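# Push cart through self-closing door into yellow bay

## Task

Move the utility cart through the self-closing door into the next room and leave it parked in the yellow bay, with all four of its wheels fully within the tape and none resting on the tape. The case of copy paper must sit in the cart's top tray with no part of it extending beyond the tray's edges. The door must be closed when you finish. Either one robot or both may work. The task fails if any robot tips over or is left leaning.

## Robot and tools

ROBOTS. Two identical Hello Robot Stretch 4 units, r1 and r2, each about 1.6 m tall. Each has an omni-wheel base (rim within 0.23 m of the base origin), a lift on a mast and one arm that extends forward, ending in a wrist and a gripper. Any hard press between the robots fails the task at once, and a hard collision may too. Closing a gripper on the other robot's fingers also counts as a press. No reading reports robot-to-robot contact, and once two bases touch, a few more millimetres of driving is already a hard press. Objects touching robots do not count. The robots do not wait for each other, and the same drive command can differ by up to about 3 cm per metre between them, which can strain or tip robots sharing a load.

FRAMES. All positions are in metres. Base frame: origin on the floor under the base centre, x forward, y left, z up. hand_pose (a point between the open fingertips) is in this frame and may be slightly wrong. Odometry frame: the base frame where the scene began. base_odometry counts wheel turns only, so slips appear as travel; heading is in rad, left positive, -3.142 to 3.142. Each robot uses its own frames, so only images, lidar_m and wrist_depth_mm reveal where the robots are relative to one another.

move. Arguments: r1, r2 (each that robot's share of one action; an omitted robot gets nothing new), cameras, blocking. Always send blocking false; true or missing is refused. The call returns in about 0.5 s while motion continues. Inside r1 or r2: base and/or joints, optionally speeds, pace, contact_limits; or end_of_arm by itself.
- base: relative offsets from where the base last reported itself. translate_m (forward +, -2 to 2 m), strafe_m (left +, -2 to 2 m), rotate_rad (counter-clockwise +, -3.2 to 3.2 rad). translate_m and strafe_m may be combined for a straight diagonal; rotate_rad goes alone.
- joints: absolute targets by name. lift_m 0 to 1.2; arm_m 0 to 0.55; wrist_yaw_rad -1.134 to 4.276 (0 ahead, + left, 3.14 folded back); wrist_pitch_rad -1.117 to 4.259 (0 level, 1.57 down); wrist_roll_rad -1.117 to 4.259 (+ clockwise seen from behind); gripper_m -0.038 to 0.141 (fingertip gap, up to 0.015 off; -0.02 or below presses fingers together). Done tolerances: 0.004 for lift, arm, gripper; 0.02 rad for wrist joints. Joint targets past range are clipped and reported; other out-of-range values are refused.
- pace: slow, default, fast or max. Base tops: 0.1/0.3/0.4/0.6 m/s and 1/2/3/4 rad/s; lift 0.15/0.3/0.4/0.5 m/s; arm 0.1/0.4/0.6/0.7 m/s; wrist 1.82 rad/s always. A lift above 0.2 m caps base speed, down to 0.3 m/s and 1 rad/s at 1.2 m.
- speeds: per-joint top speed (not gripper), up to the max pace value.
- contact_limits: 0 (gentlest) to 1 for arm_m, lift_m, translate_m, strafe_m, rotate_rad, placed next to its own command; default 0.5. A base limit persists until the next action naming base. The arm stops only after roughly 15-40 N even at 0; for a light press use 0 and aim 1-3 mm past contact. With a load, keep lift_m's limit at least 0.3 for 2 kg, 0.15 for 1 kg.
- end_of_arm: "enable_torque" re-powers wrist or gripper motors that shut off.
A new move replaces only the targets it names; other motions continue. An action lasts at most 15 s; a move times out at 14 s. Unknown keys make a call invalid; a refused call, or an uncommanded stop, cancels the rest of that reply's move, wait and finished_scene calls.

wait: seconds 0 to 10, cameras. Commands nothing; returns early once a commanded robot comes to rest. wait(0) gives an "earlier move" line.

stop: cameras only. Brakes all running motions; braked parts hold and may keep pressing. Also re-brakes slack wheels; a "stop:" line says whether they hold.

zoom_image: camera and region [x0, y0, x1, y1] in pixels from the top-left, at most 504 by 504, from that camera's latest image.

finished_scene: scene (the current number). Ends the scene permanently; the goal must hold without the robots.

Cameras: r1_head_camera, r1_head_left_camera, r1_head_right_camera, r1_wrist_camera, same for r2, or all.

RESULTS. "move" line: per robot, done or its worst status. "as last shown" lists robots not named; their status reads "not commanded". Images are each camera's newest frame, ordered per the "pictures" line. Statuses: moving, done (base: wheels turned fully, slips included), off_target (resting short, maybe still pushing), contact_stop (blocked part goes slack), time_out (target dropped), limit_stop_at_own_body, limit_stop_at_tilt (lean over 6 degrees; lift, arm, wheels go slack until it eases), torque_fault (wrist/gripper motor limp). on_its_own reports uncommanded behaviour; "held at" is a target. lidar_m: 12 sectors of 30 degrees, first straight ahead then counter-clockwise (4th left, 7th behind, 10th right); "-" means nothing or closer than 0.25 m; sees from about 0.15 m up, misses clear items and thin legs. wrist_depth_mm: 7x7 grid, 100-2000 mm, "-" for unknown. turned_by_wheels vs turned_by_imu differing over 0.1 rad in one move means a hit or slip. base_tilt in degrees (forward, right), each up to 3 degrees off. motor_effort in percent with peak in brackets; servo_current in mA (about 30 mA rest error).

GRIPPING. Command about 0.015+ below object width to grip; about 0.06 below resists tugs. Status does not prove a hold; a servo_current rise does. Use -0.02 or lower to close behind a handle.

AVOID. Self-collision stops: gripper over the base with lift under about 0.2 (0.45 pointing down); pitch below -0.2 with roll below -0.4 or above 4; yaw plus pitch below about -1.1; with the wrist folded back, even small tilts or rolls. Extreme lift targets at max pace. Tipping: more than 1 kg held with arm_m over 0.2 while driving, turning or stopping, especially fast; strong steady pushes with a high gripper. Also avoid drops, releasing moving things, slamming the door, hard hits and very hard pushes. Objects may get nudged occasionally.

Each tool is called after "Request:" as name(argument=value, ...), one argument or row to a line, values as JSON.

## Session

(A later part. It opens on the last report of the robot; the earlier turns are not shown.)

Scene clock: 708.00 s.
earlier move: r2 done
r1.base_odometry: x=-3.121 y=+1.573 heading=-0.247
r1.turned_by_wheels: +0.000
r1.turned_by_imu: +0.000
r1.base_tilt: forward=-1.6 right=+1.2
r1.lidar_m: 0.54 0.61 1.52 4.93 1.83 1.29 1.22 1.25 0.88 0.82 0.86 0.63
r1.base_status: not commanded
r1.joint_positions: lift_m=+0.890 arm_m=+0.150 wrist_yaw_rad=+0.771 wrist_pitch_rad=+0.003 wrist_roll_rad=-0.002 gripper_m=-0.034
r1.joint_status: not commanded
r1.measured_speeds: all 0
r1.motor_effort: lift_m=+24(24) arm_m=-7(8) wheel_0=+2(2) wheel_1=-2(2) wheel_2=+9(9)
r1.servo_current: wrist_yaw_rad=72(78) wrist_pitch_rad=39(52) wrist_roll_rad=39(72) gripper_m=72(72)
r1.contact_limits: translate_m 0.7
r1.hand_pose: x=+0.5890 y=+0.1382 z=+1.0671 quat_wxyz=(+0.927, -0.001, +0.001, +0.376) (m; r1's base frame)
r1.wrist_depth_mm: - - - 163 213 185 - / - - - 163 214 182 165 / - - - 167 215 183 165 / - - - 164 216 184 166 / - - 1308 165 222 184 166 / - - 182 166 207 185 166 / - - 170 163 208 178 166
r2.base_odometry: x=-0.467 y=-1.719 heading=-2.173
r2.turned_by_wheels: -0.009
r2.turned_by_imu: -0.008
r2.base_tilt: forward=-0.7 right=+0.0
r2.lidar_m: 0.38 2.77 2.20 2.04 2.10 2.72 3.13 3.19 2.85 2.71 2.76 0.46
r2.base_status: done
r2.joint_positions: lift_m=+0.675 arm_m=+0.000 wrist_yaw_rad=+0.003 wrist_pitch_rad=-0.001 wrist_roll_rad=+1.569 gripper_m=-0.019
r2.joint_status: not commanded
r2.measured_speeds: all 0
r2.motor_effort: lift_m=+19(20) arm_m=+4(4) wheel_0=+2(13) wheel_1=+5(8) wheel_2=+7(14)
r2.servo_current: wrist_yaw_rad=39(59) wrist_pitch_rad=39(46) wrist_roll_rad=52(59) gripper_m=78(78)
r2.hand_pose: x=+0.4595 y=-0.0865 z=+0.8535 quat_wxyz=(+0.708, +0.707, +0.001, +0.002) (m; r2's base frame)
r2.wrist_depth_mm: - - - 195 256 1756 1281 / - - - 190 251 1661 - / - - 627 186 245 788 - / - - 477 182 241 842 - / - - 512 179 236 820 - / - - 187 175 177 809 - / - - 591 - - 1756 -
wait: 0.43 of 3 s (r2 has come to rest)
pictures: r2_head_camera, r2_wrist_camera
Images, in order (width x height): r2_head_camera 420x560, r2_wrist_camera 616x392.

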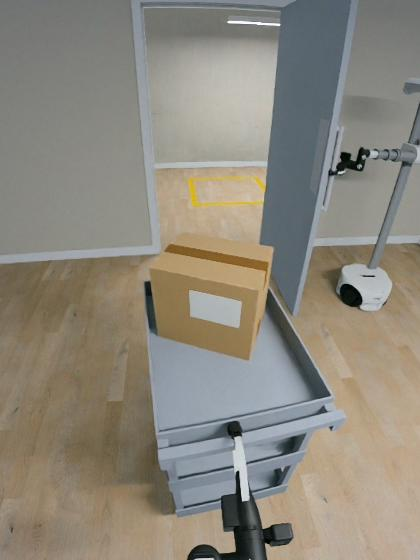

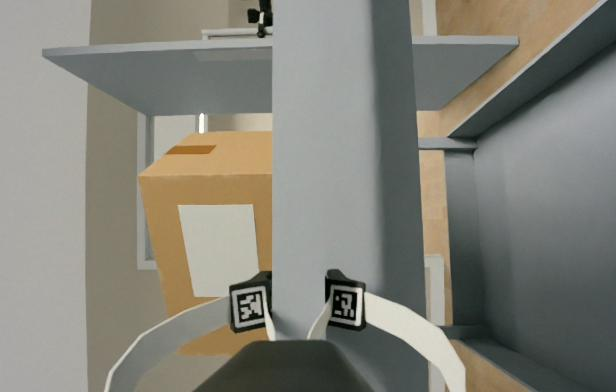

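Request:
move(
  blocking=false,
  r2={"base":{"translate_m":0.3,"strafe_m":0.06},"pace":"slow"},
  cameras=[],
)

Request:
wait(
  seconds=4,
  cameras=["r2_head_camera","r2_head_left_camera","r2_wrist_camera"],
)

Scene clock: 716.43 s.
move: r2 moving
r1: as last shown
r1.base_tilt: forward=-1.5 right=+1.3
r1.lidar_m: 0.54 0.62 1.51 4.93 1.83 1.26 1.22 1.26 0.90 0.82 0.85 0.63
r1.servo_current: wrist_yaw_rad=65(78) wrist_pitch_rad=46(52) wrist_roll_rad=65(65) gripper_m=65(72)
r1.contact_limits: translate_m 0.7
r1.wrist_depth_mm: - - - 162 213 186 - / - - - 163 216 182 165 / - - - 167 216 183 166 / - - - 165 216 185 166 / - - 1366 166 222 185 166 / - - 183 166 206 185 167 / - - 169 163 208 177 167
r2.base_odometry: x=-0.471 y=-1.730 heading=-2.174
r2.turned_by_wheels: +0.000
r2.turned_by_imu: +0.000
r2.base_tilt: forward=-0.7 right=+0.1
r2.lidar_m: 0.35 2.76 2.19 2.04 2.12 2.77 3.15 3.22 2.89 2.70 2.79 0.44
r2.base_status: translate_m moving; strafe_m moving
r2.joint_positions: lift_m=+0.675 arm_m=+0.000 wrist_yaw_rad=-0.003 wrist_pitch_rad=-0.001 wrist_roll_rad=+1.569 gripper_m=-0.019
r2.joint_status: not commanded
r2.measured_speeds: translate_m=+0.049 strafe_m=+0.009 rotate_rad=-0.002 lift_m=+0.000 arm_m=+0.000 wrist_yaw_rad=-0.018 wrist_pitch_rad=+0.000 wrist_roll_rad=+0.000
r2.motor_effort: lift_m=+19(19) arm_m=+4(4) wheel_0=+7(9) wheel_1=+7(9) wheel_2=-13(14)
r2.servo_current: wrist_yaw_rad=46(52) wrist_pitch_rad=39(46) wrist_roll_rad=39(59) gripper_m=78(78)
r2.hand_pose: x=+0.4590 y=-0.0882 z=+0.8535 quat_wxyz=(+0.708, +0.707, -0.001, +0.000) (m; r2's base frame)
r2.wrist_depth_mm: - - - 200 264 1708 1255 / - - - 195 256 1618 504 / - - - 189 248 798 - / - - 480 185 242 831 - / - - 508 179 236 820 - / - - 185 174 177 798 - / - - 574 - - - -
pictures: none
No camera images: "cameras" was empty.

Scene clock: 720.27 s.
earlier move: r2 done
r1.base_odometry: x=-3.121 y=+1.573 heading=-0.247
r1.turned_by_wheels: +0.000
r1.turned_by_imu: +0.000
r1.base_tilt: forward=-1.6 right=+1.2
r1.lidar_m: 0.52 0.60 1.51 4.95 1.80 1.28 1.21 1.26 0.88 0.83 0.85 0.63
r1.base_status: not commanded
r1.joint_positions: lift_m=+0.890 arm_m=+0.150 wrist_yaw_rad=+0.771 wrist_pitch_rad=+0.003 wrist_roll_rad=-0.002 gripper_m=-0.034
r1.joint_status: not commanded
r1.measured_speeds: all 0
r1.motor_effort: lift_m=+24(24) arm_m=-7(8) wheel_0=+2(3) wheel_1=-2(3) wheel_2=+9(9)
r1.servo_current: wrist_yaw_rad=65(85) wrist_pitch_rad=39(52) wrist_roll_rad=46(65) gripper_m=59(78)
r1.contact_limits: translate_m 0.7
r1.hand_pose: x=+0.5890 y=+0.1382 z=+1.0671 quat_wxyz=(+0.927, -0.001, +0.001, +0.376) (m; r1's base frame)
r1.wrist_depth_mm: - - - 162 213 186 - / - - - 163 214 182 165 / - - - 167 216 183 166 / - - - 164 216 184 166 / - - 1808 165 222 184 166 / - - 187 166 207 185 167 / - - 179 163 208 177 166
r2.base_odometry: x=-0.587 y=-2.000 heading=-2.173
r2.turned_by_wheels: +0.001
r2.turned_by_imu: +0.002
r2.base_tilt: forward=-0.7 right=+0.1
r2.lidar_m: 0.34 0.47 2.13 2.01 2.04 2.65 3.48 3.48 2.90 2.73 2.04 0.46
r2.base_status: done
r2.joint_positions: lift_m=+0.675 arm_m=+0.000 wrist_yaw_rad=+0.001 wrist_pitch_rad=-0.001 wrist_roll_rad=+1.569 gripper_m=-0.019
r2.joint_status: not commanded
r2.measured_speeds: all 0
r2.motor_effort: lift_m=+19(20) arm_m=+4(5) wheel_0=+6(11) wheel_1=+5(9) wheel_2=-5(16)
r2.servo_current: wrist_yaw_rad=46(65) wrist_pitch_rad=46(46) wrist_roll_rad=39(65) gripper_m=78(85)
r2.hand_pose: x=+0.4593 y=-0.0871 z=+0.8535 quat_wxyz=(+0.708, +0.707, +0.000, +0.001) (m; r2's base frame)
r2.wrist_depth_mm: - - - 240 322 332 1060 / - - - 224 289 1661 1229 / - - - 209 273 1863 - / - - 683 198 258 809 - / - - 488 185 242 820 - / - - 188 174 180 - - / - - 517 - 219 - -
wait: 3.83 of 4 s (r2 has come to rest)
pictures: r2_head_camera, r2_head_left_camera, r2_wrist_camera
Images, in order (width x height): r2_head_camera 420x560, r2_head_left_camera 420x672, r2_wrist_camera 616x392.

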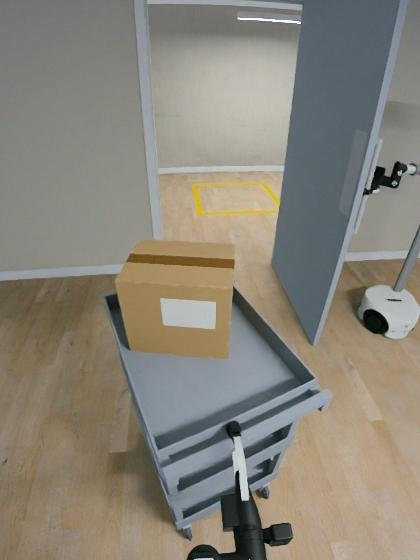

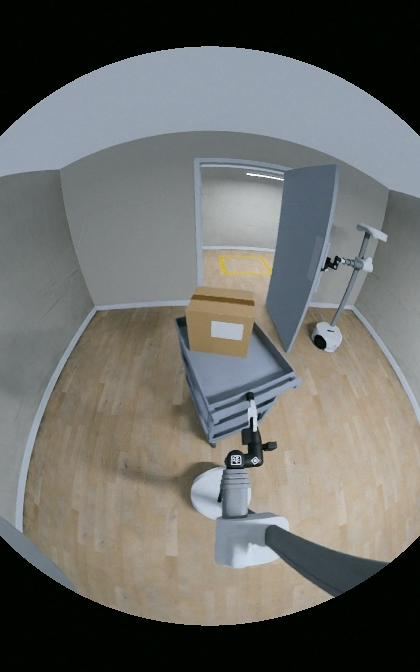

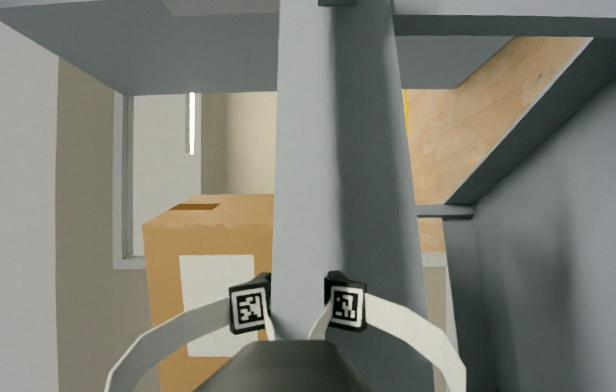

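Request:
move(
  blocking=false,
  r2={"joints":{"gripper_m":0.1}},
  cameras=[],
)

Request:
wait(
  seconds=2,
  cameras=[],
)

Request:
move(
  blocking=false,
  r2={"base":{"translate_m":-0.2}},
  cameras=[],
)

Request:
wait(
  seconds=3,
  cameras=[],
)

Request:
move(
  blocking=false,
  r2={"base":{"strafe_m":1.0},"joints":{"lift_m":0.95,"wrist_roll_rad":0}},
  cameras=[],
)

Request:
wait(
  seconds=6,
  cameras=["r2_head_camera","r2_head_right_camera"],
)

Scene clock: 746.97 s.
move: r2 moving
r1: as last shown
r1.base_odometry: x=-3.121 y=+1.573 heading=-0.246
r1.base_tilt: forward=-1.6 right=+1.3
r1.lidar_m: 0.53 0.63 1.84 4.93 1.83 1.28 1.21 1.25 0.87 0.82 0.84 0.64
r1.motor_effort: lift_m=+24(24) arm_m=-7(8) wheel_0=+2(2) wheel_1=-2(2) wheel_2=+9(9)
r1.servo_current: wrist_yaw_rad=72(78) wrist_pitch_rad=46(46) wrist_roll_rad=59(65) gripper_m=65(72)
r1.contact_limits: translate_m 0.7
r1.wrist_depth_mm: - - - 162 213 186 - / - - - 163 215 182 165 / - - - 167 216 183 165 / - - - 164 216 183 167 / - - 1863 165 222 185 166 / - - 187 166 207 185 166 / - - 179 163 208 177 167
r2.base_odometry: x=-0.587 y=-2.000 heading=-2.173
r2.turned_by_wheels: +0.000
r2.turned_by_imu: +0.000
r2.base_tilt: forward=-0.7 right=+0.1
r2.lidar_m: 0.31 0.47 2.13 2.00 2.05 2.69 3.49 3.50 2.93 2.74 2.07 0.47
r2.base_status: not commanded
r2.joint_positions: lift_m=+0.675 arm_m=+0.000 wrist_yaw_rad=+0.001 wrist_pitch_rad=-0.001 wrist_roll_rad=+1.569 gripper_m=+0.005
r2.joint_status: gripper_m moving
r2.measured_speeds: all 0
r2.motor_effort: lift_m=+19(20) arm_m=+4(4) wheel_0=+6(7) wheel_1=+5(5) wheel_2=-5(5)
r2.servo_current: wrist_yaw_rad=52(52) wrist_pitch_rad=39(52) wrist_roll_rad=46(59) gripper_m=98(98)
r2.hand_pose: x=+0.4593 y=-0.0871 z=+0.8535 quat_wxyz=(+0.708, +0.707, +0.000, +0.001) (m; r2's base frame)
r2.wrist_depth_mm: - - - 247 325 334 336 / - - - 229 297 1661 1205 / - - - 214 278 1808 - / - - 699 201 259 798 - / - - 492 189 244 831 - / - - 190 177 182 - - / - - 512 - 219 - -
pictures: none
No camera images: "cameras" was empty.

Scene clock: 748.40 s.
earlier move: r2 done
r1.base_odometry: x=-3.121 y=+1.573 heading=-0.247
r1.turned_by_wheels: +0.000
r1.turned_by_imu: +0.000
r1.base_tilt: forward=-1.6 right=+1.2
r1.lidar_m: 0.49 0.61 1.84 4.96 1.81 1.28 1.20 1.26 0.87 0.83 0.88 0.63
r1.base_status: not commanded
r1.joint_positions: lift_m=+0.890 arm_m=+0.150 wrist_yaw_rad=+0.771 wrist_pitch_rad=+0.003 wrist_roll_rad=-0.002 gripper_m=-0.034
r1.joint_status: not commanded
r1.measured_speeds: all 0
r1.motor_effort: lift_m=+24(24) arm_m=-7(8) wheel_0=+2(2) wheel_1=-2(2) wheel_2=+9(9)
r1.servo_current: wrist_yaw_rad=65(85) wrist_pitch_rad=46(52) wrist_roll_rad=46(65) gripper_m=65(72)
r1.contact_limits: translate_m 0.7
r1.hand_pose: x=+0.5890 y=+0.1382 z=+1.0671 quat_wxyz=(+0.927, -0.001, +0.001, +0.376) (m; r1's base frame)
r1.wrist_depth_mm: - - - 162 213 186 - / - - - 163 215 182 165 / - - - 167 216 183 165 / - - - 164 216 185 166 / - - 1808 165 222 184 167 / - - 187 166 207 185 166 / - - 180 163 208 178 166
r2.base_odometry: x=-0.587 y=-2.000 heading=-2.173
r2.turned_by_wheels: +0.000
r2.turned_by_imu: +0.000
r2.base_tilt: forward=-0.7 right=+0.1
r2.lidar_m: 0.34 0.48 2.11 1.99 2.05 2.69 3.45 3.49 2.94 2.73 2.05 0.47
r2.base_status: not commanded
r2.joint_positions: lift_m=+0.675 arm_m=+0.000 wrist_yaw_rad=+0.001 wrist_pitch_rad=+0.000 wrist_roll_rad=+1.569 gripper_m=+0.100
r2.joint_status: all done
r2.measured_speeds: all 0
r2.motor_effort: lift_m=+19(20) arm_m=+4(5) wheel_0=+4(7) wheel_1=+3(5) wheel_2=-4(5)
r2.servo_current: wrist_yaw_rad=46(59) wrist_pitch_rad=39(52) wrist_roll_rad=46(59) gripper_m=46(124)
r2.hand_pose: x=+0.4593 y=-0.0871 z=+0.8530 quat_wxyz=(+0.708, +0.707, +0.000, +0.000) (m; r2's base frame)
r2.wrist_depth_mm: - - 1205 322 345 347 347 / - - - 298 312 1708 488 / - - - 225 294 1863 - / - - - 211 274 831 - / - - 492 196 255 820 - / - - 194 183 193 - - / - - 517 - 229 - -
wait: 1.43 of 2 s (r2 has come to rest)
pictures: none
No camera images: "cameras" was empty.

Scene clock: 748.90 s.
move: r2 moving
r1: as last shown
r1.lidar_m: 0.52 0.65 1.87 4.94 1.84 1.29 1.22 1.26 0.87 0.82 0.85 0.62
r1.motor_effort: lift_m=+24(24) arm_m=-7(8) wheel_0=+1(2) wheel_1=-2(2) wheel_2=+9(9)
r1.servo_current: wrist_yaw_rad=65(85) wrist_pitch_rad=33(46) wrist_roll_rad=52(59) gripper_m=59(72)
r1.contact_limits: translate_m 0.7
r1.wrist_depth_mm: - - - 162 213 185 - / - - - 163 215 182 165 / - - - 167 216 183 165 / - - - 164 217 184 166 / - - 1808 165 222 184 167 / - - 186 166 206 185 167 / - - 181 163 207 177 167
r2.base_odometry: x=-0.569 y=-1.975 heading=-2.173
r2.turned_by_wheels: +0.000
r2.turned_by_imu: +0.000
r2.base_tilt: forward=-0.7 right=+0.1
r2.lidar_m: 0.38 0.57 2.14 2.00 2.05 2.72 3.42 3.49 2.90 2.74 2.10 0.48
r2.base_status: translate_m moving
r2.joint_positions: lift_m=+0.675 arm_m=+0.000 wrist_yaw_rad=+0.001 wrist_pitch_rad=+0.000 wrist_roll_rad=+1.569 gripper_m=+0.100
r2.joint_status: not commanded
r2.measured_speeds: translate_m=-0.122 strafe_m=+0.002 rotate_rad=+0.004 lift_m=+0.000 arm_m=+0.000 wrist_yaw_rad=+0.000 wrist_pitch_rad=+0.000 wrist_roll_rad=+0.000
r2.motor_effort: lift_m=+19(19) arm_m=+4(4) wheel_0=-6(8) wheel_1=-9(9) wheel_2=+10(12)
r2.servo_current: wrist_yaw_rad=39(59) wrist_pitch_rad=46(46) wrist_roll_rad=39(59) gripper_m=52(52)
r2.hand_pose: x=+0.4593 y=-0.0871 z=+0.8530 quat_wxyz=(+0.708, +0.707, +0.000, +0.000) (m; r2's base frame)
r2.wrist_depth_mm: - - 1308 347 370 373 375 / - - - 330 349 1708 484 / - - - 309 - 1808 - / - - - 293 304 831 - / - - 517 224 279 - - / - - 195 209 194 - - / - - 549 - 254 - -
pictures: none
No camera images: "cameras" was empty.

Scene clock: 750.47 s.
earlier move: r2 done
r1.base_odometry: x=-3.121 y=+1.573 heading=-0.246
r1.turned_by_wheels: +0.000
r1.turned_by_imu: +0.000
r1.base_tilt: forward=-1.6 right=+1.2
r1.lidar_m: 0.53 0.63 1.91 4.94 1.83 1.31 1.22 1.25 0.88 0.82 0.84 0.63
r1.base_status: not commanded
r1.joint_positions: lift_m=+0.890 arm_m=+0.150 wrist_yaw_rad=+0.771 wrist_pitch_rad=+0.003 wrist_roll_rad=-0.002 gripper_m=-0.034
r1.joint_status: not commanded
r1.measured_speeds: all 0
r1.motor_effort: lift_m=+24(24) arm_m=-7(8) wheel_0=+2(2) wheel_1=-2(2) wheel_2=+9(9)
r1.servo_current: wrist_yaw_rad=52(98) wrist_pitch_rad=46(52) wrist_roll_rad=46(65) gripper_m=65(72)
r1.contact_limits: translate_m 0.7
r1.hand_pose: x=+0.5890 y=+0.1382 z=+1.0671 quat_wxyz=(+0.927, -0.001, +0.001, +0.376) (m; r1's base frame)
r1.wrist_depth_mm: - - - 162 214 186 - / - - - 163 214 183 165 / - - - 167 215 184 165 / - - - 164 217 184 166 / - - - 164 222 184 166 / - - 185 166 207 185 166 / - - 181 163 208 178 166
r2.base_odometry: x=-0.474 y=-1.835 heading=-2.173
r2.turned_by_wheels: +0.000
r2.turned_by_imu: +0.000
r2.base_tilt: forward=-0.6 right=+0.0
r2.lidar_m: 0.54 1.00 2.12 1.99 2.05 2.67 3.23 3.30 2.95 2.76 2.84 0.69
r2.base_status: done
r2.joint_positions: lift_m=+0.675 arm_m=+0.000 wrist_yaw_rad=+0.001 wrist_pitch_rad=+0.000 wrist_roll_rad=+1.569 gripper_m=+0.100
r2.joint_status: not commanded
r2.measured_speeds: all 0
r2.motor_effort: lift_m=+19(19) arm_m=+4(4) wheel_0=-3(8) wheel_1=-3(9) wheel_2=+4(13)
r2.servo_current: wrist_yaw_rad=46(59) wrist_pitch_rad=46(46) wrist_roll_rad=46(59) gripper_m=52(59)
r2.hand_pose: x=+0.4593 y=-0.0871 z=+0.8530 quat_wxyz=(+0.708, +0.707, +0.000, +0.000) (m; r2's base frame)
r2.wrist_depth_mm: - - 1576 1397 - - 1160 / - - - 521 - 1397 539 / - - - 500 - 759 496 / - - - 469 - - 466 / - - 699 439 - - 439 / - - 195 418 192 - - / - - 723 - - - -
wait: 1.57 of 3 s (r2 has come to rest)
pictures: none
No camera images: "cameras" was empty.

Scene clock: 750.97 s.
move: r2 moving
r1: as last shown
r1.lidar_m: 0.53 0.60 2.00 4.95 1.81 1.32 1.21 1.26 0.88 0.80 0.85 0.65
r1.servo_current: wrist_yaw_rad=78(98) wrist_pitch_rad=46(59) wrist_roll_rad=46(65) gripper_m=65(78)
r1.contact_limits: translate_m 0.7
r1.wrist_depth_mm: - - - 162 213 186 - / - - - 163 214 182 165 / - - - 167 216 183 166 / - - - 164 216 185 166 / - - - 166 222 185 166 / - - 187 166 207 185 167 / - - 181 163 208 177 167
r2.base_odometry: x=-0.444 y=-1.856 heading=-2.173
r2.turned_by_wheels: +0.000
r2.turned_by_imu: +0.000
r2.base_tilt: forward=-0.7 right=+0.1
r2.lidar_m: 0.54 2.64 2.08 1.94 2.00 2.63 3.25 3.31 2.95 2.77 2.88 0.63
r2.base_status: strafe_m moving
r2.joint_positions: lift_m=+0.713 arm_m=+0.000 wrist_yaw_rad=+0.001 wrist_pitch_rad=+0.000 wrist_roll_rad=+0.981 gripper_m=+0.100
r2.joint_status: lift_m moving; wrist_roll_rad moving
r2.measured_speeds: translate_m=+0.001 strafe_m=+0.141 rotate_rad=-0.007 lift_m=+0.146 arm_m=+0.000 wrist_yaw_rad=+0.000 wrist_pitch_rad=+0.000 wrist_roll_rad=-1.820
r2.motor_effort: lift_m=+22(24) arm_m=+4(5) wheel_0=-11(12) wheel_1=+10(13) wheel_2=-1(3)
r2.servo_current: wrist_yaw_rad=46(59) wrist_pitch_rad=39(46) wrist_roll_rad=91(104) gripper_m=46(59)
r2.hand_pose: x=+0.4593 y=-0.0871 z=+0.8908 quat_wxyz=(+0.882, +0.471, +0.000, +0.000) (m; r2's base frame)
r2.wrist_depth_mm: - - - - 1499 - - / - - - - 496 - 1921 / - - - - 500 - - / - - 699 699 469 - 554 / - - 715 691 439 1008 508 / - - 193 355 192 - 473 / - - - - - - 452
pictures: none
No camera images: "cameras" was empty.

Scene clock: 755.13 s.
earlier move: r2 done
r1.base_odometry: x=-3.121 y=+1.573 heading=-0.246
r1.turned_by_wheels: +0.000
r1.turned_by_imu: +0.000
r1.base_tilt: forward=-1.5 right=+1.3
r1.lidar_m: 0.52 0.61 4.78 4.95 1.83 1.28 1.21 1.26 0.89 0.83 0.83 0.62
r1.base_status: not commanded
r1.joint_positions: lift_m=+0.890 arm_m=+0.150 wrist_yaw_rad=+0.771 wrist_pitch_rad=+0.003 wrist_roll_rad=-0.002 gripper_m=-0.034
r1.joint_status: not commanded
r1.measured_speeds: all 0
r1.motor_effort: lift_m=+24(24) arm_m=-7(8) wheel_0=+2(2) wheel_1=-2(2) wheel_2=+9(9)
r1.servo_current: wrist_yaw_rad=78(98) wrist_pitch_rad=46(59) wrist_roll_rad=52(72) gripper_m=65(78)
r1.contact_limits: translate_m 0.7
r1.hand_pose: x=+0.5890 y=+0.1382 z=+1.0671 quat_wxyz=(+0.927, -0.001, +0.001, +0.376) (m; r1's base frame)
r1.wrist_depth_mm: - - - 163 213 186 - / - - - 163 216 183 165 / - - - 167 216 183 166 / - - - 164 216 184 166 / - - - 165 222 184 166 / - - 188 166 207 185 166 / - - 181 163 206 178 166
r2.base_odometry: x=+0.350 y=-2.402 heading=-2.173
r2.turned_by_wheels: +0.000
r2.turned_by_imu: +0.001
r2.base_tilt: forward=-0.7 right=+0.1
r2.lidar_m: 2.54 1.48 1.06 0.98 1.02 1.32 3.30 3.37 4.01 3.76 1.07 1.14
r2.base_status: done
r2.joint_positions: lift_m=+0.950 arm_m=+0.000 wrist_yaw_rad=+0.001 wrist_pitch_rad=+0.000 wrist_roll_rad=+0.002 gripper_m=+0.100
r2.joint_status: all done
r2.measured_speeds: all 0
r2.motor_effort: lift_m=+21(25) arm_m=+4(5) wheel_0=-3(13) wheel_1=+2(13) wheel_2=+0(3)
r2.servo_current: wrist_yaw_rad=52(65) wrist_pitch_rad=39(46) wrist_roll_rad=59(104) gripper_m=59(59)
r2.hand_pose: x=+0.4593 y=-0.0871 z=+1.1279 quat_wxyz=(+1.000, +0.001, +0.000, +0.000) (m; r2's base frame)
r2.wrist_depth_mm: - - - - - - - / - - - - - - - / - - - - - - - / - - - - - - - / - - - - - - - / - - 195 - 195 - - / - - - - - - -
wait: 4.17 of 6 s (r2 has come to rest)
pictures: r2_head_camera, r2_head_right_camera
Images, in order (width x height): r2_head_camera 420x560, r2_head_right_camera 420x672.

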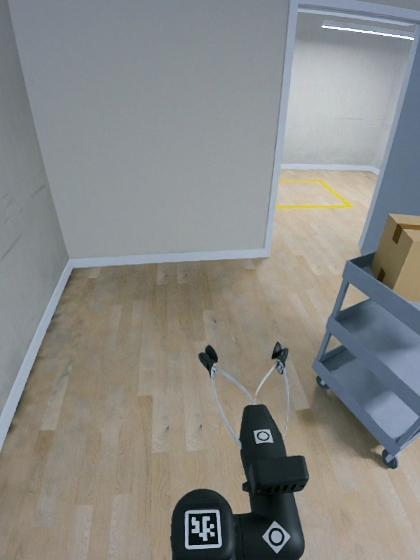

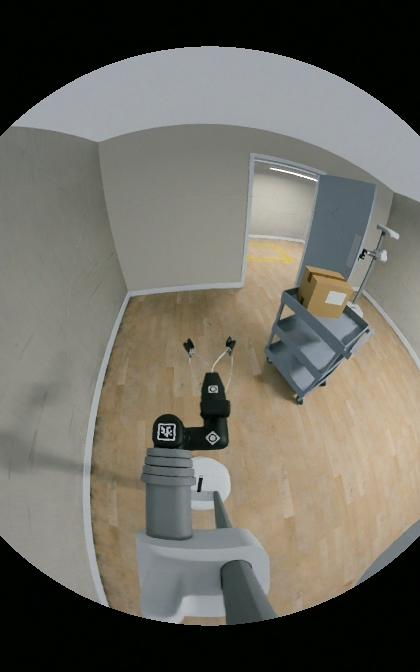

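Request:
move(
  blocking=false,
  r2={"base":{"translate_m":1.55}},
  cameras=[],
)

Request:
wait(
  seconds=8,
  cameras=[],
)

Request:
move(
  blocking=false,
  r2={"base":{"rotate_rad":3.14}},
  cameras=[],
)

Request:
wait(
  seconds=6,
  cameras=[],
)

Request:
wait(
  seconds=0.5,
  cameras=["r2_head_camera","r2_head_left_camera"],
)

Scene clock: 763.23 s.
move: r2 moving
r1: as last shown
r1.lidar_m: 0.52 0.62 4.77 4.94 1.80 1.30 1.21 1.26 0.87 0.82 0.84 0.62
r1.servo_current: wrist_yaw_rad=59(85) wrist_pitch_rad=52(52) wrist_roll_rad=33(72) gripper_m=72(78)
r1.contact_limits: translate_m 0.7
r1.wrist_depth_mm: - - - 162 213 186 - / - - - 163 216 182 165 / - - - 167 216 184 166 / - - - 164 216 184 166 / - - - 165 223 183 167 / - - 187 166 207 185 167 / - - 181 163 208 177 167
r2.base_odometry: x=+0.332 y=-2.428 heading=-2.173
r2.turned_by_wheels: +0.000
r2.turned_by_imu: +0.001
r2.base_tilt: forward=-0.7 right=+0.1
r2.lidar_m: 2.48 1.52 1.07 0.99 1.01 1.37 3.30 3.41 3.99 3.75 1.03 1.14
r2.base_status: translate_m moving
r2.joint_positions: lift_m=+0.950 arm_m=+0.000 wrist_yaw_rad=+0.001 wrist_pitch_rad=+0.000 wrist_roll_rad=+0.002 gripper_m=+0.100
r2.joint_status: not commanded
r2.measured_speeds: translate_m=+0.122 strafe_m=-0.001 rotate_rad=+0.004 lift_m=+0.000 arm_m=+0.000 wrist_yaw_rad=+0.000 wrist_pitch_rad=+0.000 wrist_roll_rad=+0.000
r2.motor_effort: lift_m=+21(21) arm_m=+4(4) wheel_0=+7(9) wheel_1=+8(8) wheel_2=-11(12)
r2.servo_current: wrist_yaw_rad=46(59) wrist_pitch_rad=46(46) wrist_roll_rad=59(59) gripper_m=59(59)
r2.hand_pose: x=+0.4593 y=-0.0871 z=+1.1279 quat_wxyz=(+1.000, +0.001, +0.000, +0.000) (m; r2's base frame)
r2.wrist_depth_mm: - - - - - - - / - - - - - - - / - - - - - - - / - - - - - - - / - - - - - - - / - - 195 - 195 - - / - - - - - - -
pictures: none
No camera images: "cameras" was empty.

Scene clock: 769.40 s.
earlier move: r2 done
r1.base_odometry: x=-3.121 y=+1.573 heading=-0.246
r1.turned_by_wheels: +0.000
r1.turned_by_imu: +0.000
r1.base_tilt: forward=-1.6 right=+1.3
r1.lidar_m: 0.53 0.63 4.79 4.93 1.82 1.29 1.20 1.26 0.89 0.81 0.83 0.64
r1.base_status: not commanded
r1.joint_positions: lift_m=+0.890 arm_m=+0.150 wrist_yaw_rad=+0.771 wrist_pitch_rad=+0.003 wrist_roll_rad=-0.002 gripper_m=-0.034
r1.joint_status: not commanded
r1.measured_speeds: all 0
r1.motor_effort: lift_m=+24(24) arm_m=-7(8) wheel_0=+2(3) wheel_1=-2(2) wheel_2=+9(9)
r1.servo_current: wrist_yaw_rad=72(91) wrist_pitch_rad=39(59) wrist_roll_rad=46(72) gripper_m=72(78)
r1.contact_limits: translate_m 0.7
r1.hand_pose: x=+0.5890 y=+0.1382 z=+1.0671 quat_wxyz=(+0.927, -0.001, +0.001, +0.376) (m; r1's base frame)
r1.wrist_depth_mm: - - - 162 215 186 - / - - - 164 215 182 165 / - - - 167 215 183 166 / - - - 164 216 184 166 / - - - 165 222 185 166 / - - 187 165 206 185 167 / - - 180 162 208 177 166
r2.base_odometry: x=-0.528 y=-3.679 heading=-2.173
r2.turned_by_wheels: +0.000
r2.turned_by_imu: +0.002
r2.base_tilt: forward=-0.7 right=+0.0
r2.lidar_m: 0.99 1.03 1.17 1.07 1.13 1.49 - 1.24 0.75 0.96 1.76 1.05
r2.base_status: done
r2.joint_positions: lift_m=+0.950 arm_m=+0.000 wrist_yaw_rad=+0.001 wrist_pitch_rad=+0.000 wrist_roll_rad=+0.002 gripper_m=+0.100
r2.joint_status: not commanded
r2.measured_speeds: all 0
r2.motor_effort: lift_m=+21(21) arm_m=+4(5) wheel_0=+2(12) wheel_1=+4(9) wheel_2=-3(14)
r2.servo_current: wrist_yaw_rad=52(59) wrist_pitch_rad=39(52) wrist_roll_rad=46(59) gripper_m=52(59)
r2.hand_pose: x=+0.4593 y=-0.0871 z=+1.1279 quat_wxyz=(+1.000, +0.001, +0.000, +0.000) (m; r2's base frame)
r2.wrist_depth_mm: - - - - - - - / - - - - - - - / - - - - - - - / - - - - - - - / - - - - - - - / - - 189 - 185 - - / - - - - - - -
wait: 6.17 of 8 s (r2 has come to rest)
pictures: none
No camera images: "cameras" was empty.

Scene clock: 769.90 s.
move: r2 moving
r1: as last shown
r1.base_tilt: forward=-1.6 right=+1.2
r1.lidar_m: 0.51 0.63 4.81 4.93 1.83 1.28 1.22 1.26 0.89 0.82 0.84 0.61
r1.motor_effort: lift_m=+24(24) arm_m=-7(8) wheel_0=+2(2) wheel_1=-2(2) wheel_2=+9(9)
r1.servo_current: wrist_yaw_rad=78(91) wrist_pitch_rad=39(46) wrist_roll_rad=39(59) gripper_m=72(72)
r1.contact_limits: translate_m 0.7
r1.wrist_depth_mm: - - - 163 213 186 - / - - - 163 214 182 165 / - - - 167 215 184 166 / - - - 164 216 184 166 / - - - 166 223 185 166 / - - 187 166 207 185 166 / - - 180 163 208 178 167
r2.base_odometry: x=-0.528 y=-3.679 heading=-1.953
r2.turned_by_wheels: +0.220
r2.turned_by_imu: +0.213
r2.base_tilt: forward=-0.7 right=+0.0
r2.lidar_m: 0.98 1.09 1.10 1.07 1.20 1.89 - 0.77 0.70 1.76 1.21 1.00
r2.base_status: rotate_rad moving
r2.joint_positions: lift_m=+0.950 arm_m=+0.000 wrist_yaw_rad=+0.001 wrist_pitch_rad=+0.000 wrist_roll_rad=+0.002 gripper_m=+0.100
r2.joint_status: not commanded
r2.measured_speeds: translate_m=+0.001 strafe_m=+0.001 rotate_rad=+0.856 lift_m=+0.000 arm_m=+0.000 wrist_yaw_rad=+0.000 wrist_pitch_rad=+0.000 wrist_roll_rad=+0.000
r2.motor_effort: lift_m=+21(21) arm_m=+4(4) wheel_0=-4(10) wheel_1=-9(10) wheel_2=-10(11)
r2.servo_current: wrist_yaw_rad=46(59) wrist_pitch_rad=46(46) wrist_roll_rad=52(59) gripper_m=52(59)
r2.hand_pose: x=+0.4593 y=-0.0871 z=+1.1279 quat_wxyz=(+1.000, +0.001, +0.000, +0.000) (m; r2's base frame)
r2.wrist_depth_mm: - - - - - - - / - - - - - - - / - - - - - - - / - - - - - - - / - - - - - - - / - - 187 - 186 - - / - - - - - - -
pictures: none
No camera images: "cameras" was empty.

Scene clock: 772.50 s.
earlier move: r2 done
r1.base_odometry: x=-3.121 y=+1.573 heading=-0.246
r1.turned_by_wheels: +0.000
r1.turned_by_imu: +0.000
r1.base_tilt: forward=-1.6 right=+1.3
r1.lidar_m: 0.54 0.60 4.78 4.95 1.81 1.29 1.20 1.27 0.88 0.83 0.86 0.64
r1.base_status: not commanded
r1.joint_positions: lift_m=+0.890 arm_m=+0.150 wrist_yaw_rad=+0.771 wrist_pitch_rad=+0.003 wrist_roll_rad=-0.002 gripper_m=-0.034
r1.joint_status: not commanded
r1.measured_speeds: all 0
r1.motor_effort: lift_m=+24(24) arm_m=-7(8) wheel_0=+2(2) wheel_1=-2(2) wheel_2=+9(9)
r1.servo_current: wrist_yaw_rad=52(91) wrist_pitch_rad=52(52) wrist_roll_rad=72(72) gripper_m=65(78)
r1.contact_limits: translate_m 0.7
r1.hand_pose: x=+0.5890 y=+0.1382 z=+1.0671 quat_wxyz=(+0.927, -0.001, +0.001, +0.376) (m; r1's base frame)
r1.wrist_depth_mm: - - - 162 213 186 - / - - - 163 215 182 165 / - - - 167 215 184 165 / - - - 164 216 184 167 / - - - 165 222 184 166 / - - 187 166 207 184 166 / - - 180 163 208 177 167
r2.base_odometry: x=-0.528 y=-3.679 heading=+0.966
r2.turned_by_wheels: +2.920
r2.turned_by_imu: +2.842
r2.base_tilt: forward=-0.7 right=+0.1
r2.lidar_m: 3.15 1.31 0.75 0.97 1.76 1.05 0.97 1.00 1.17 1.07 1.10 1.46
r2.base_status: done
r2.joint_positions: lift_m=+0.950 arm_m=+0.000 wrist_yaw_rad=+0.001 wrist_pitch_rad=+0.000 wrist_roll_rad=+0.002 gripper_m=+0.100
r2.joint_status: not commanded
r2.measured_speeds: all 0
r2.motor_effort: lift_m=+20(21) arm_m=+4(4) wheel_0=-2(11) wheel_1=-5(10) wheel_2=-3(13)
r2.servo_current: wrist_yaw_rad=46(59) wrist_pitch_rad=39(46) wrist_roll_rad=59(65) gripper_m=52(59)
r2.hand_pose: x=+0.4594 y=-0.0871 z=+1.1279 quat_wxyz=(+1.000, +0.001, +0.000, +0.000) (m; r2's base frame)
r2.wrist_depth_mm: - - - - - - - / - - - - - - - / - - - - - - - / - - - - - - - / - - - - - - - / - - 196 - 195 - - / - - - - - - -
wait: 2.60 of 6 s (r2 has come to rest)
pictures: none
No camera images: "cameras" was empty.

Scene clock: 773.00 s.
r1.base_odometry: x=-3.121 y=+1.573 heading=-0.246
r1.turned_by_wheels: +0.000
r1.turned_by_imu: +0.000
r1.base_tilt: forward=-1.5 right=+1.3
r1.lidar_m: 0.53 0.62 4.80 4.94 1.84 1.30 1.21 1.24 0.89 0.83 0.86 0.64
r1.base_status: not commanded
r1.joint_positions: lift_m=+0.890 arm_m=+0.150 wrist_yaw_rad=+0.771 wrist_pitch_rad=+0.003 wrist_roll_rad=-0.002 gripper_m=-0.034
r1.joint_status: not commanded
r1.measured_speeds: all 0
r1.motor_effort: lift_m=+24(24) arm_m=-7(8) wheel_0=+2(2) wheel_1=-2(2) wheel_2=+9(9)
r1.servo_current: wrist_yaw_rad=59(91) wrist_pitch_rad=39(52) wrist_roll_rad=26(72) gripper_m=65(78)
r1.contact_limits: translate_m 0.7
r1.hand_pose: x=+0.5890 y=+0.1382 z=+1.0671 quat_wxyz=(+0.927, -0.001, +0.001, +0.376) (m; r1's base frame)
r1.wrist_depth_mm: - - - 163 213 186 - / - - - 163 215 182 165 / - - - 167 215 185 165 / - - - 165 216 184 166 / - - - 165 222 185 166 / - - 187 166 207 185 167 / - - 180 163 207 178 166
r2.base_odometry: x=-0.528 y=-3.679 heading=+0.966
r2.turned_by_wheels: +0.000
r2.turned_by_imu: +0.000
r2.base_tilt: forward=-0.6 right=+0.1
r2.lidar_m: 3.12 1.33 0.72 0.97 1.80 1.04 0.98 1.01 1.16 1.07 1.13 1.41
r2.base_status: done
r2.joint_positions: lift_m=+0.950 arm_m=+0.000 wrist_yaw_rad=+0.001 wrist_pitch_rad=+0.000 wrist_roll_rad=+0.002 gripper_m=+0.100
r2.joint_status: not commanded
r2.measured_speeds: all 0
r2.motor_effort: lift_m=+20(21) arm_m=+3(4) wheel_0=-2(11) wheel_1=-5(10) wheel_2=-3(13)
r2.servo_current: wrist_yaw_rad=39(59) wrist_pitch_rad=39(46) wrist_roll_rad=46(65) gripper_m=52(59)
r2.hand_pose: x=+0.4594 y=-0.0871 z=+1.1279 quat_wxyz=(+1.000, +0.001, +0.000, +0.000) (m; r2's base frame)
r2.wrist_depth_mm: - - - - - - - / - - - - - - - / - - - - - - - / - - - - - - - / - - - - - - - / - - 195 - 195 - - / - - - - - - -
wait: 0.50 s; at rest by 0.27 s
pictures: r2_head_camera, r2_head_left_camera
Images, in order (width x height): r2_head_camera 420x560, r2_head_left_camera 420x672.

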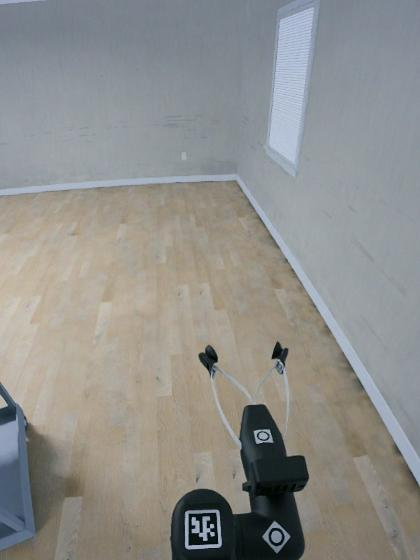

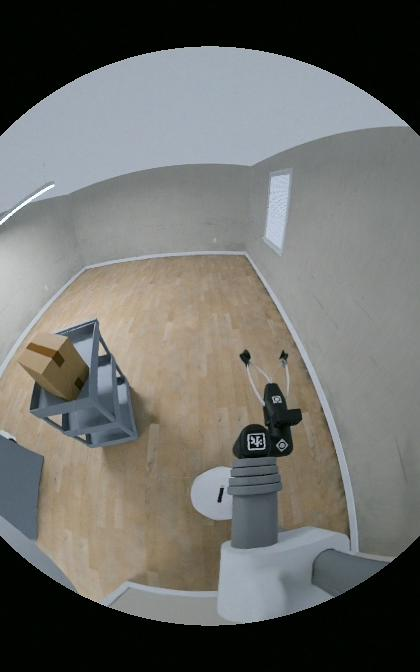

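Request:
move(
  blocking=false,
  r2={"base":{"translate_m":-0.3,"strafe_m":0.33}},
  cameras=[],
)

Request:
wait(
  seconds=4,
  cameras=[],
)

Request:
move(
  blocking=false,
  r2={"base":{"rotate_rad":0.62}},
  cameras=[],
)

Request:
wait(
  seconds=3,
  cameras=[],
)

Request:
wait(
  seconds=0.5,
  cameras=["r2_head_camera","r2_head_left_camera","r2_wrist_camera"],
)

Scene clock: 787.47 s.
move: r2 moving
r1: as last shown
r1.base_tilt: forward=-1.6 right=+1.3
r1.lidar_m: 0.53 0.62 4.78 4.95 1.82 1.27 1.21 1.26 0.88 0.82 0.86 0.65
r1.servo_current: wrist_yaw_rad=59(91) wrist_pitch_rad=39(46) wrist_roll_rad=39(65) gripper_m=72(78)
r1.contact_limits: translate_m 0.7
r1.wrist_depth_mm: - - - 163 215 186 - / - - - 163 214 182 165 / - - - 167 216 183 166 / - - - 164 216 184 166 / - - - 165 222 183 166 / - - 187 166 206 185 166 / - - 180 163 206 177 166
r2.base_odometry: x=-0.560 y=-3.683 heading=+0.967
r2.turned_by_wheels: +0.001
r2.turned_by_imu: +0.001
r2.base_tilt: forward=-0.7 right=+0.1
r2.lidar_m: 3.27 1.23 0.73 0.94 1.76 1.03 0.95 0.98 1.19 1.11 1.15 1.48
r2.base_status: translate_m moving; strafe_m moving
r2.joint_positions: lift_m=+0.950 arm_m=+0.000 wrist_yaw_rad=+0.001 wrist_pitch_rad=+0.000 wrist_roll_rad=+0.002 gripper_m=+0.100
r2.joint_status: not commanded
r2.measured_speeds: translate_m=-0.086 strafe_m=+0.092 rotate_rad=-0.002 lift_m=+0.000 arm_m=+0.000 wrist_yaw_rad=+0.000 wrist_pitch_rad=+0.000 wrist_roll_rad=+0.000
r2.motor_effort: lift_m=+20(20) arm_m=+4(4) wheel_0=-10(13) wheel_1=+7(7) wheel_2=+10(11)
r2.servo_current: wrist_yaw_rad=52(52) wrist_pitch_rad=39(46) wrist_roll_rad=46(52) gripper_m=46(52)
r2.hand_pose: x=+0.4594 y=-0.0871 z=+1.1279 quat_wxyz=(+1.000, +0.001, +0.000, +0.000) (m; r2's base frame)
r2.wrist_depth_mm: - - - - - - - / - - - - - - - / - - - - - - - / - - - - - - - / - - - - - - - / - - 195 - 196 - - / - - - - - - -
pictures: none
No camera images: "cameras" was empty.

Scene clock: 789.93 s.
earlier move: r2 done
r1.base_odometry: x=-3.121 y=+1.573 heading=-0.246
r1.turned_by_wheels: +0.000
r1.turned_by_imu: +0.000
r1.base_tilt: forward=-1.5 right=+1.2
r1.lidar_m: 0.53 0.62 4.76 4.94 1.84 1.30 1.21 1.26 0.88 0.82 0.83 0.64
r1.base_status: not commanded
r1.joint_positions: lift_m=+0.890 arm_m=+0.150 wrist_yaw_rad=+0.771 wrist_pitch_rad=+0.003 wrist_roll_rad=-0.002 gripper_m=-0.034
r1.joint_status: not commanded
r1.measured_speeds: all 0
r1.motor_effort: lift_m=+24(24) arm_m=-7(8) wheel_0=+2(2) wheel_1=-2(2) wheel_2=+9(9)
r1.servo_current: wrist_yaw_rad=72(91) wrist_pitch_rad=46(52) wrist_roll_rad=52(65) gripper_m=72(78)
r1.contact_limits: translate_m 0.7
r1.hand_pose: x=+0.5890 y=+0.1382 z=+1.0671 quat_wxyz=(+0.927, -0.001, +0.001, +0.376) (m; r1's base frame)
r1.wrist_depth_mm: - - - 163 214 186 - / - - - 163 215 183 165 / - - - 167 215 183 165 / - - - 164 216 185 166 / - - - 164 223 184 167 / - - 187 166 208 185 166 / - - 181 162 207 177 167
r2.base_odometry: x=-0.970 y=-3.738 heading=+0.967
r2.turned_by_wheels: +0.000
r2.turned_by_imu: +0.000
r2.base_tilt: forward=-0.6 right=+0.1
r2.lidar_m: 4.27 0.72 0.77 1.37 1.43 0.77 0.71 0.74 0.97 1.41 1.48 1.89
r2.base_status: done
r2.joint_positions: lift_m=+0.950 arm_m=+0.000 wrist_yaw_rad=+0.001 wrist_pitch_rad=+0.000 wrist_roll_rad=+0.002 gripper_m=+0.100
r2.joint_status: not commanded
r2.measured_speeds: all 0
r2.motor_effort: lift_m=+20(20) arm_m=+4(4) wheel_0=-2(14) wheel_1=+5(8) wheel_2=+4(13)
r2.servo_current: wrist_yaw_rad=52(65) wrist_pitch_rad=39(46) wrist_roll_rad=52(59) gripper_m=46(52)
r2.hand_pose: x=+0.4594 y=-0.0871 z=+1.1279 quat_wxyz=(+1.000, +0.001, +0.000, +0.000) (m; r2's base frame)
r2.wrist_depth_mm: - - - - - - - / - - - - - - - / - - - - - - - / - - - - - - - / - - - - - - - / 976 - 196 - 195 - - / 732 - - - - - -
wait: 2.47 of 4 s (r2 has come to rest)
pictures: none
No camera images: "cameras" was empty.

Scene clock: 790.43 s.
move: r2 moving
r1: as last shown
r1.base_tilt: forward=-1.6 right=+1.3
r1.lidar_m: 0.51 0.61 4.77 4.95 1.81 1.27 1.23 1.25 0.87 0.81 0.86 0.64
r1.motor_effort: lift_m=+24(24) arm_m=-8(8) wheel_0=+2(2) wheel_1=-2(2) wheel_2=+9(9)
r1.servo_current: wrist_yaw_rad=59(78) wrist_pitch_rad=39(46) wrist_roll_rad=52(59) gripper_m=72(72)
r1.contact_limits: translate_m 0.7
r1.wrist_depth_mm: - - - 162 214 185 - / - - - 163 214 182 165 / - - - 167 216 183 165 / - - - 164 216 184 167 / - - - 165 222 184 167 / - - 187 166 207 185 166 / - - 180 163 207 177 166
r2.base_odometry: x=-0.970 y=-3.738 heading=+1.186
r2.turned_by_wheels: +0.219
r2.turned_by_imu: +0.213
r2.base_tilt: forward=-0.7 right=+0.0
r2.lidar_m: 0.75 0.69 0.86 1.40 1.51 0.72 0.70 0.77 1.20 1.43 1.60 2.40
r2.base_status: rotate_rad moving
r2.joint_positions: lift_m=+0.950 arm_m=+0.000 wrist_yaw_rad=+0.001 wrist_pitch_rad=+0.000 wrist_roll_rad=+0.002 gripper_m=+0.100
r2.joint_status: not commanded
r2.measured_speeds: translate_m=+0.001 strafe_m=+0.000 rotate_rad=+0.856 lift_m=+0.000 arm_m=+0.000 wrist_yaw_rad=+0.000 wrist_pitch_rad=+0.000 wrist_roll_rad=+0.000
r2.motor_effort: lift_m=+20(20) arm_m=+4(4) wheel_0=-6(9) wheel_1=-9(9) wheel_2=-9(12)
r2.servo_current: wrist_yaw_rad=39(59) wrist_pitch_rad=39(46) wrist_roll_rad=52(59) gripper_m=52(52)
r2.hand_pose: x=+0.4594 y=-0.0871 z=+1.1279 quat_wxyz=(+1.000, +0.001, +0.000, +0.000) (m; r2's base frame)
r2.wrist_depth_mm: - - - - - - - / - - - - - - - / - - - - - - - / - - - - - - - / 609 - - - - - - / 564 661 193 - 195 - - / 564 654 - - - - -
pictures: none
No camera images: "cameras" was empty.

Scene clock: 791.43 s.
earlier move: r2 done
r1.base_odometry: x=-3.121 y=+1.573 heading=-0.246
r1.turned_by_wheels: +0.000
r1.turned_by_imu: +0.000
r1.base_tilt: forward=-1.6 right=+1.3
r1.lidar_m: 0.54 0.61 4.76 4.93 1.83 1.29 1.20 1.24 0.88 0.83 0.85 0.67
r1.base_status: not commanded
r1.joint_positions: lift_m=+0.890 arm_m=+0.150 wrist_yaw_rad=+0.771 wrist_pitch_rad=+0.003 wrist_roll_rad=-0.002 gripper_m=-0.034
r1.joint_status: not commanded
r1.measured_speeds: all 0
r1.motor_effort: lift_m=+24(24) arm_m=-8(8) wheel_0=+2(2) wheel_1=-2(2) wheel_2=+9(9)
r1.servo_current: wrist_yaw_rad=78(85) wrist_pitch_rad=39(52) wrist_roll_rad=59(59) gripper_m=65(78)
r1.contact_limits: translate_m 0.7
r1.hand_pose: x=+0.5890 y=+0.1382 z=+1.0671 quat_wxyz=(+0.927, -0.001, +0.001, +0.376) (m; r1's base frame)
r1.wrist_depth_mm: - - - 163 214 186 - / - - - 163 215 182 165 / - - - 167 216 185 165 / - - - 164 217 184 167 / - - - 165 222 184 166 / - - 187 166 207 185 167 / - - 180 163 206 177 167
r2.base_odometry: x=-0.970 y=-3.738 heading=+1.586
r2.turned_by_wheels: +0.400
r2.turned_by_imu: +0.389
r2.base_tilt: forward=-0.7 right=+0.1
r2.lidar_m: 0.71 0.82 1.39 1.43 0.75 0.70 0.75 1.05 1.42 1.51 2.08 5.09
r2.base_status: done
r2.joint_positions: lift_m=+0.950 arm_m=+0.000 wrist_yaw_rad=+0.001 wrist_pitch_rad=+0.000 wrist_roll_rad=+0.002 gripper_m=+0.100
r2.joint_status: not commanded
r2.measured_speeds: all 0
r2.motor_effort: lift_m=+20(20) arm_m=+4(4) wheel_0=-4(9) wheel_1=-3(9) wheel_2=-5(12)
r2.servo_current: wrist_yaw_rad=33(59) wrist_pitch_rad=39(46) wrist_roll_rad=65(65) gripper_m=52(59)
r2.hand_pose: x=+0.4594 y=-0.0871 z=+1.1279 quat_wxyz=(+1.000, +0.001, +0.000, +0.000) (m; r2's base frame)
r2.wrist_depth_mm: - - - - - - - / - - - - - - - / - - - - - - - / - - - - - - - / - - 683 699 - - - / - - 197 647 193 - - / - 750 647 - - - -
wait: 1.00 of 3 s (r2 has come to rest)
pictures: none
No camera images: "cameras" was empty.

Scene clock: 791.93 s.
r1.base_odometry: x=-3.121 y=+1.573 heading=-0.246
r1.turned_by_wheels: +0.000
r1.turned_by_imu: +0.000
r1.base_tilt: forward=-1.5 right=+1.2
r1.lidar_m: 0.52 0.63 4.80 4.94 1.83 1.31 1.20 1.26 0.89 0.83 0.85 0.65
r1.base_status: not commanded
r1.joint_positions: lift_m=+0.890 arm_m=+0.150 wrist_yaw_rad=+0.771 wrist_pitch_rad=+0.003 wrist_roll_rad=-0.002 gripper_m=-0.034
r1.joint_status: not commanded
r1.measured_speeds: all 0
r1.motor_effort: lift_m=+24(24) arm_m=-7(8) wheel_0=+2(2) wheel_1=-2(2) wheel_2=+9(9)
r1.servo_current: wrist_yaw_rad=65(85) wrist_pitch_rad=46(52) wrist_roll_rad=52(59) gripper_m=72(78)
r1.contact_limits: translate_m 0.7
r1.hand_pose: x=+0.5890 y=+0.1382 z=+1.0671 quat_wxyz=(+0.927, -0.001, +0.001, +0.376) (m; r1's base frame)
r1.wrist_depth_mm: - - - 162 213 186 - / - - - 163 214 183 165 / - - - 167 215 183 166 / - - - 164 216 184 165 / - - - 165 221 185 166 / - - 187 166 206 185 167 / - - 180 163 208 177 167
r2.base_odometry: x=-0.970 y=-3.738 heading=+1.586
r2.turned_by_wheels: +0.000
r2.turned_by_imu: +0.000
r2.base_tilt: forward=-0.7 right=+0.0
r2.lidar_m: 0.73 0.82 1.39 1.45 0.75 0.71 0.75 1.03 1.43 1.52 2.04 5.08
r2.base_status: done
r2.joint_positions: lift_m=+0.950 arm_m=+0.000 wrist_yaw_rad=+0.001 wrist_pitch_rad=+0.000 wrist_roll_rad=+0.002 gripper_m=+0.100
r2.joint_status: not commanded
r2.measured_speeds: all 0
r2.motor_effort: lift_m=+20(20) arm_m=+4(4) wheel_0=-4(9) wheel_1=-3(9) wheel_2=-5(12)
r2.servo_current: wrist_yaw_rad=52(59) wrist_pitch_rad=46(46) wrist_roll_rad=46(65) gripper_m=52(59)
r2.hand_pose: x=+0.4594 y=-0.0871 z=+1.1279 quat_wxyz=(+1.000, +0.001, +0.000, +0.000) (m; r2's base frame)
r2.wrist_depth_mm: - - - - - - - / - - - - - - - / - - - - - - - / - - - - - - - / - - 676 691 - - - / - - 197 640 193 - - / - 750 634 - - - -
wait: 0.50 s; at rest by 0.27 s
pictures: r2_head_camera, r2_head_left_camera, r2_wrist_camera
Images, in order (width x height): r2_head_camera 420x560, r2_head_left_camera 420x672, r2_wrist_camera 616x392.

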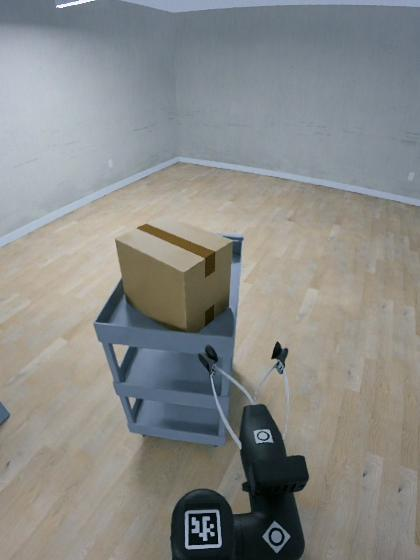

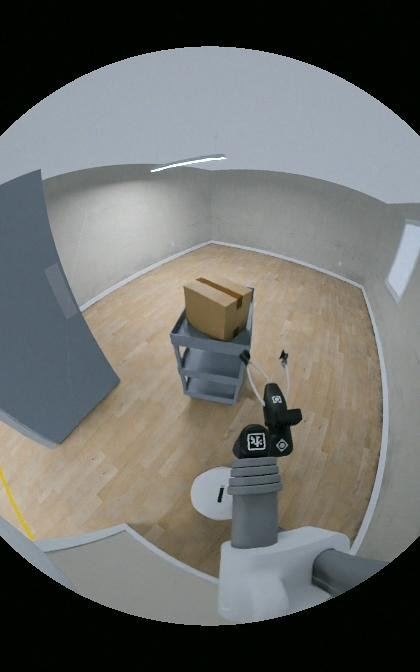

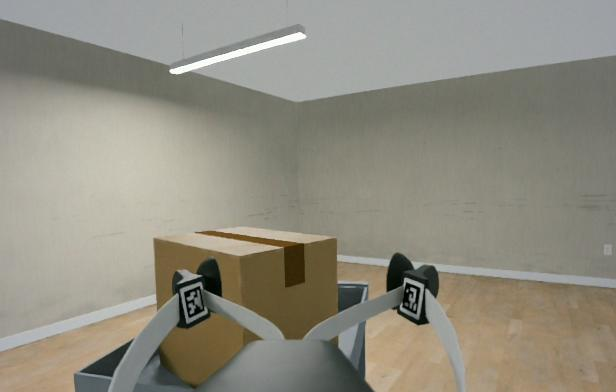

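Request:
move(
  blocking=false,
  r2={"base":{"rotate_rad":-0.1},"joints":{"lift_m":1.1,"wrist_roll_rad":1.57}},
  cameras=[],
)

Request:
wait(
  seconds=3,
  cameras=["r2_head_camera","r2_wrist_camera","r2_head_left_camera","r2_head_right_camera"],
)

Scene clock: 819.57 s.
move: r2 moving
r1: as last shown
r1.base_tilt: forward=-1.5 right=+1.3
r1.lidar_m: 0.51 0.62 4.80 4.95 1.82 1.27 1.20 1.24 0.87 0.81 0.85 0.62
r1.motor_effort: lift_m=+24(24) arm_m=-7(8) wheel_0=+1(2) wheel_1=-2(2) wheel_2=+9(9)
r1.servo_current: wrist_yaw_rad=91(91) wrist_pitch_rad=39(46) wrist_roll_rad=46(65) gripper_m=65(78)
r1.contact_limits: translate_m 0.7
r1.wrist_depth_mm: - - - 162 214 185 - / - - - 163 215 182 165 / - - - 167 215 183 165 / - - - 164 216 185 166 / - - - 165 223 185 167 / - - 187 166 208 185 166 / - - 180 163 208 177 166
r2.base_odometry: x=-0.970 y=-3.738 heading=+1.487
r2.turned_by_wheels: -0.099
r2.turned_by_imu: -0.096
r2.base_tilt: forward=-0.7 right=+0.1
r2.lidar_m: 0.72 0.76 1.39 1.43 0.78 0.71 0.71 0.96 1.43 1.48 1.90 4.20
r2.base_status: rotate_rad moving
r2.joint_positions: lift_m=+0.988 arm_m=+0.000 wrist_yaw_rad=+0.001 wrist_pitch_rad=+0.000 wrist_roll_rad=+0.589 gripper_m=+0.100
r2.joint_status: lift_m moving; wrist_roll_rad moving
r2.measured_speeds: translate_m=+0.000 strafe_m=+0.000 rotate_rad=-0.004 lift_m=+0.146 arm_m=+0.000 wrist_yaw_rad=+0.000 wrist_pitch_rad=+0.000 wrist_roll_rad=+1.820
r2.motor_effort: lift_m=+24(26) arm_m=+4(4) wheel_0=+6(8) wheel_1=+4(7) wheel_2=+5(9)
r2.servo_current: wrist_yaw_rad=46(59) wrist_pitch_rad=39(52) wrist_roll_rad=85(104) gripper_m=46(52)
r2.hand_pose: x=+0.4594 y=-0.0871 z=+1.1658 quat_wxyz=(+0.957, +0.290, +0.000, +0.000) (m; r2's base frame)
r2.wrist_depth_mm: - - - - - - - / - - - - - - - / - - - - - - - / - - - - - - - / - - - - - - - / - - 195 691 194 - 1808 / - - 597 - - 1756 1537
pictures: none
No camera images: "cameras" was empty.

Scene clock: 820.77 s.
earlier move: r2 done
r1.base_odometry: x=-3.121 y=+1.573 heading=-0.246
r1.turned_by_wheels: +0.000
r1.turned_by_imu: +0.000
r1.base_tilt: forward=-1.5 right=+1.2
r1.lidar_m: 0.54 0.62 4.76 4.92 1.83 1.31 1.23 1.27 0.88 0.82 0.85 0.63
r1.base_status: not commanded
r1.joint_positions: lift_m=+0.890 arm_m=+0.150 wrist_yaw_rad=+0.771 wrist_pitch_rad=+0.003 wrist_roll_rad=-0.002 gripper_m=-0.034
r1.joint_status: not commanded
r1.measured_speeds: all 0
r1.motor_effort: lift_m=+24(24) arm_m=-7(8) wheel_0=+2(2) wheel_1=-2(2) wheel_2=+9(9)
r1.servo_current: wrist_yaw_rad=85(91) wrist_pitch_rad=46(52) wrist_roll_rad=46(65) gripper_m=65(78)
r1.contact_limits: translate_m 0.7
r1.hand_pose: x=+0.5890 y=+0.1382 z=+1.0671 quat_wxyz=(+0.927, -0.001, +0.001, +0.376) (m; r1's base frame)
r1.wrist_depth_mm: - - - 163 214 186 - / - - - 163 215 182 165 / - - - 167 216 184 166 / - - - 164 216 185 166 / - - - 165 222 185 166 / - - 188 166 207 185 166 / - - 181 163 207 177 166
r2.base_odometry: x=-0.970 y=-3.738 heading=+1.487
r2.turned_by_wheels: +0.000
r2.turned_by_imu: +0.000
r2.base_tilt: forward=-0.7 right=+0.1
r2.lidar_m: 0.73 0.77 1.40 1.42 0.79 0.70 0.73 0.94 1.42 1.45 1.86 4.22
r2.base_status: done
r2.joint_positions: lift_m=+1.100 arm_m=+0.000 wrist_yaw_rad=+0.001 wrist_pitch_rad=+0.000 wrist_roll_rad=+1.568 gripper_m=+0.100
r2.joint_status: all done
r2.measured_speeds: all 0
r2.motor_effort: lift_m=+21(26) arm_m=+4(4) wheel_0=+4(8) wheel_1=+5(7) wheel_2=+5(9)
r2.servo_current: wrist_yaw_rad=46(59) wrist_pitch_rad=39(52) wrist_roll_rad=46(104) gripper_m=52(59)
r2.hand_pose: x=+0.4594 y=-0.0871 z=+1.2778 quat_wxyz=(+0.708, +0.706, +0.000, +0.000) (m; r2's base frame)
r2.wrist_depth_mm: - - - - - - 1756 / - - - - - - 1808 / - - - - - - 1756 / - - - - - - 1661 / - - - - - 723 668 / - - 193 - 193 615 615 / - - - - 634 569 564
wait: 1.20 of 3 s (r2 has come to rest)
pictures: r2_head_camera, r2_head_left_camera, r2_head_right_camera, r2_wrist_camera
Images, in order (width x height): r2_head_camera 420x560, r2_head_left_camera 420x672, r2_head_right_camera 420x672, r2_wrist_camera 616x392.

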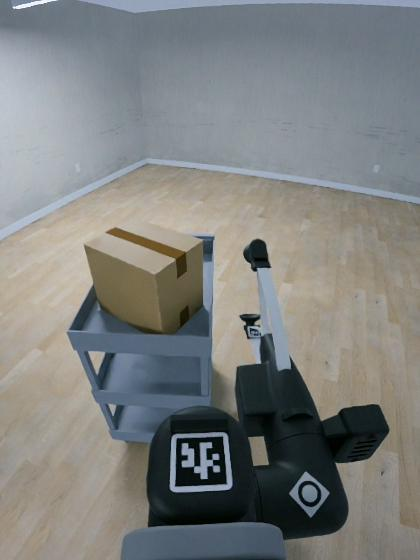

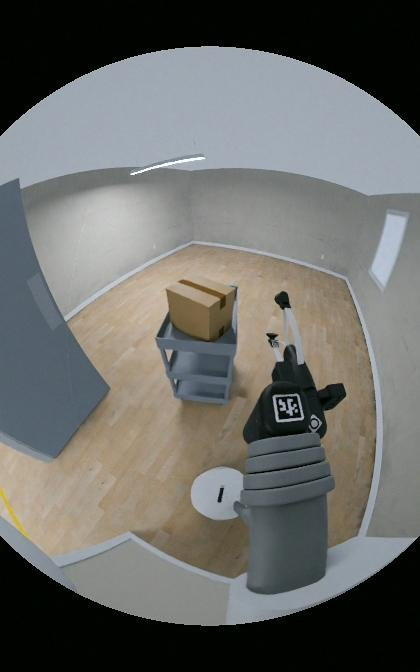

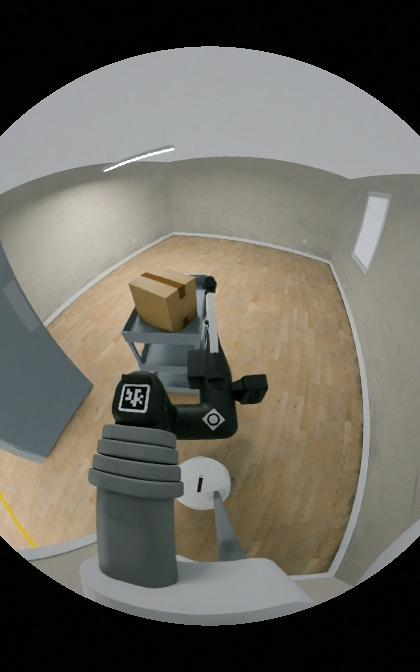

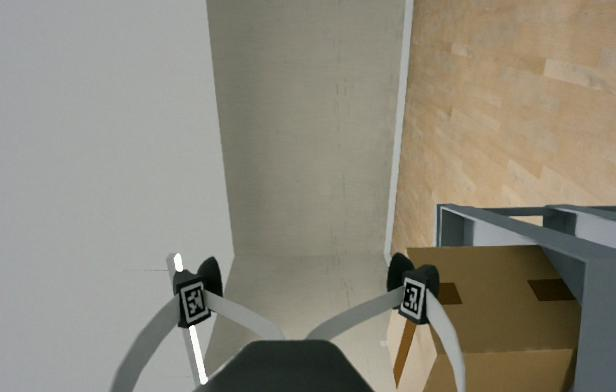

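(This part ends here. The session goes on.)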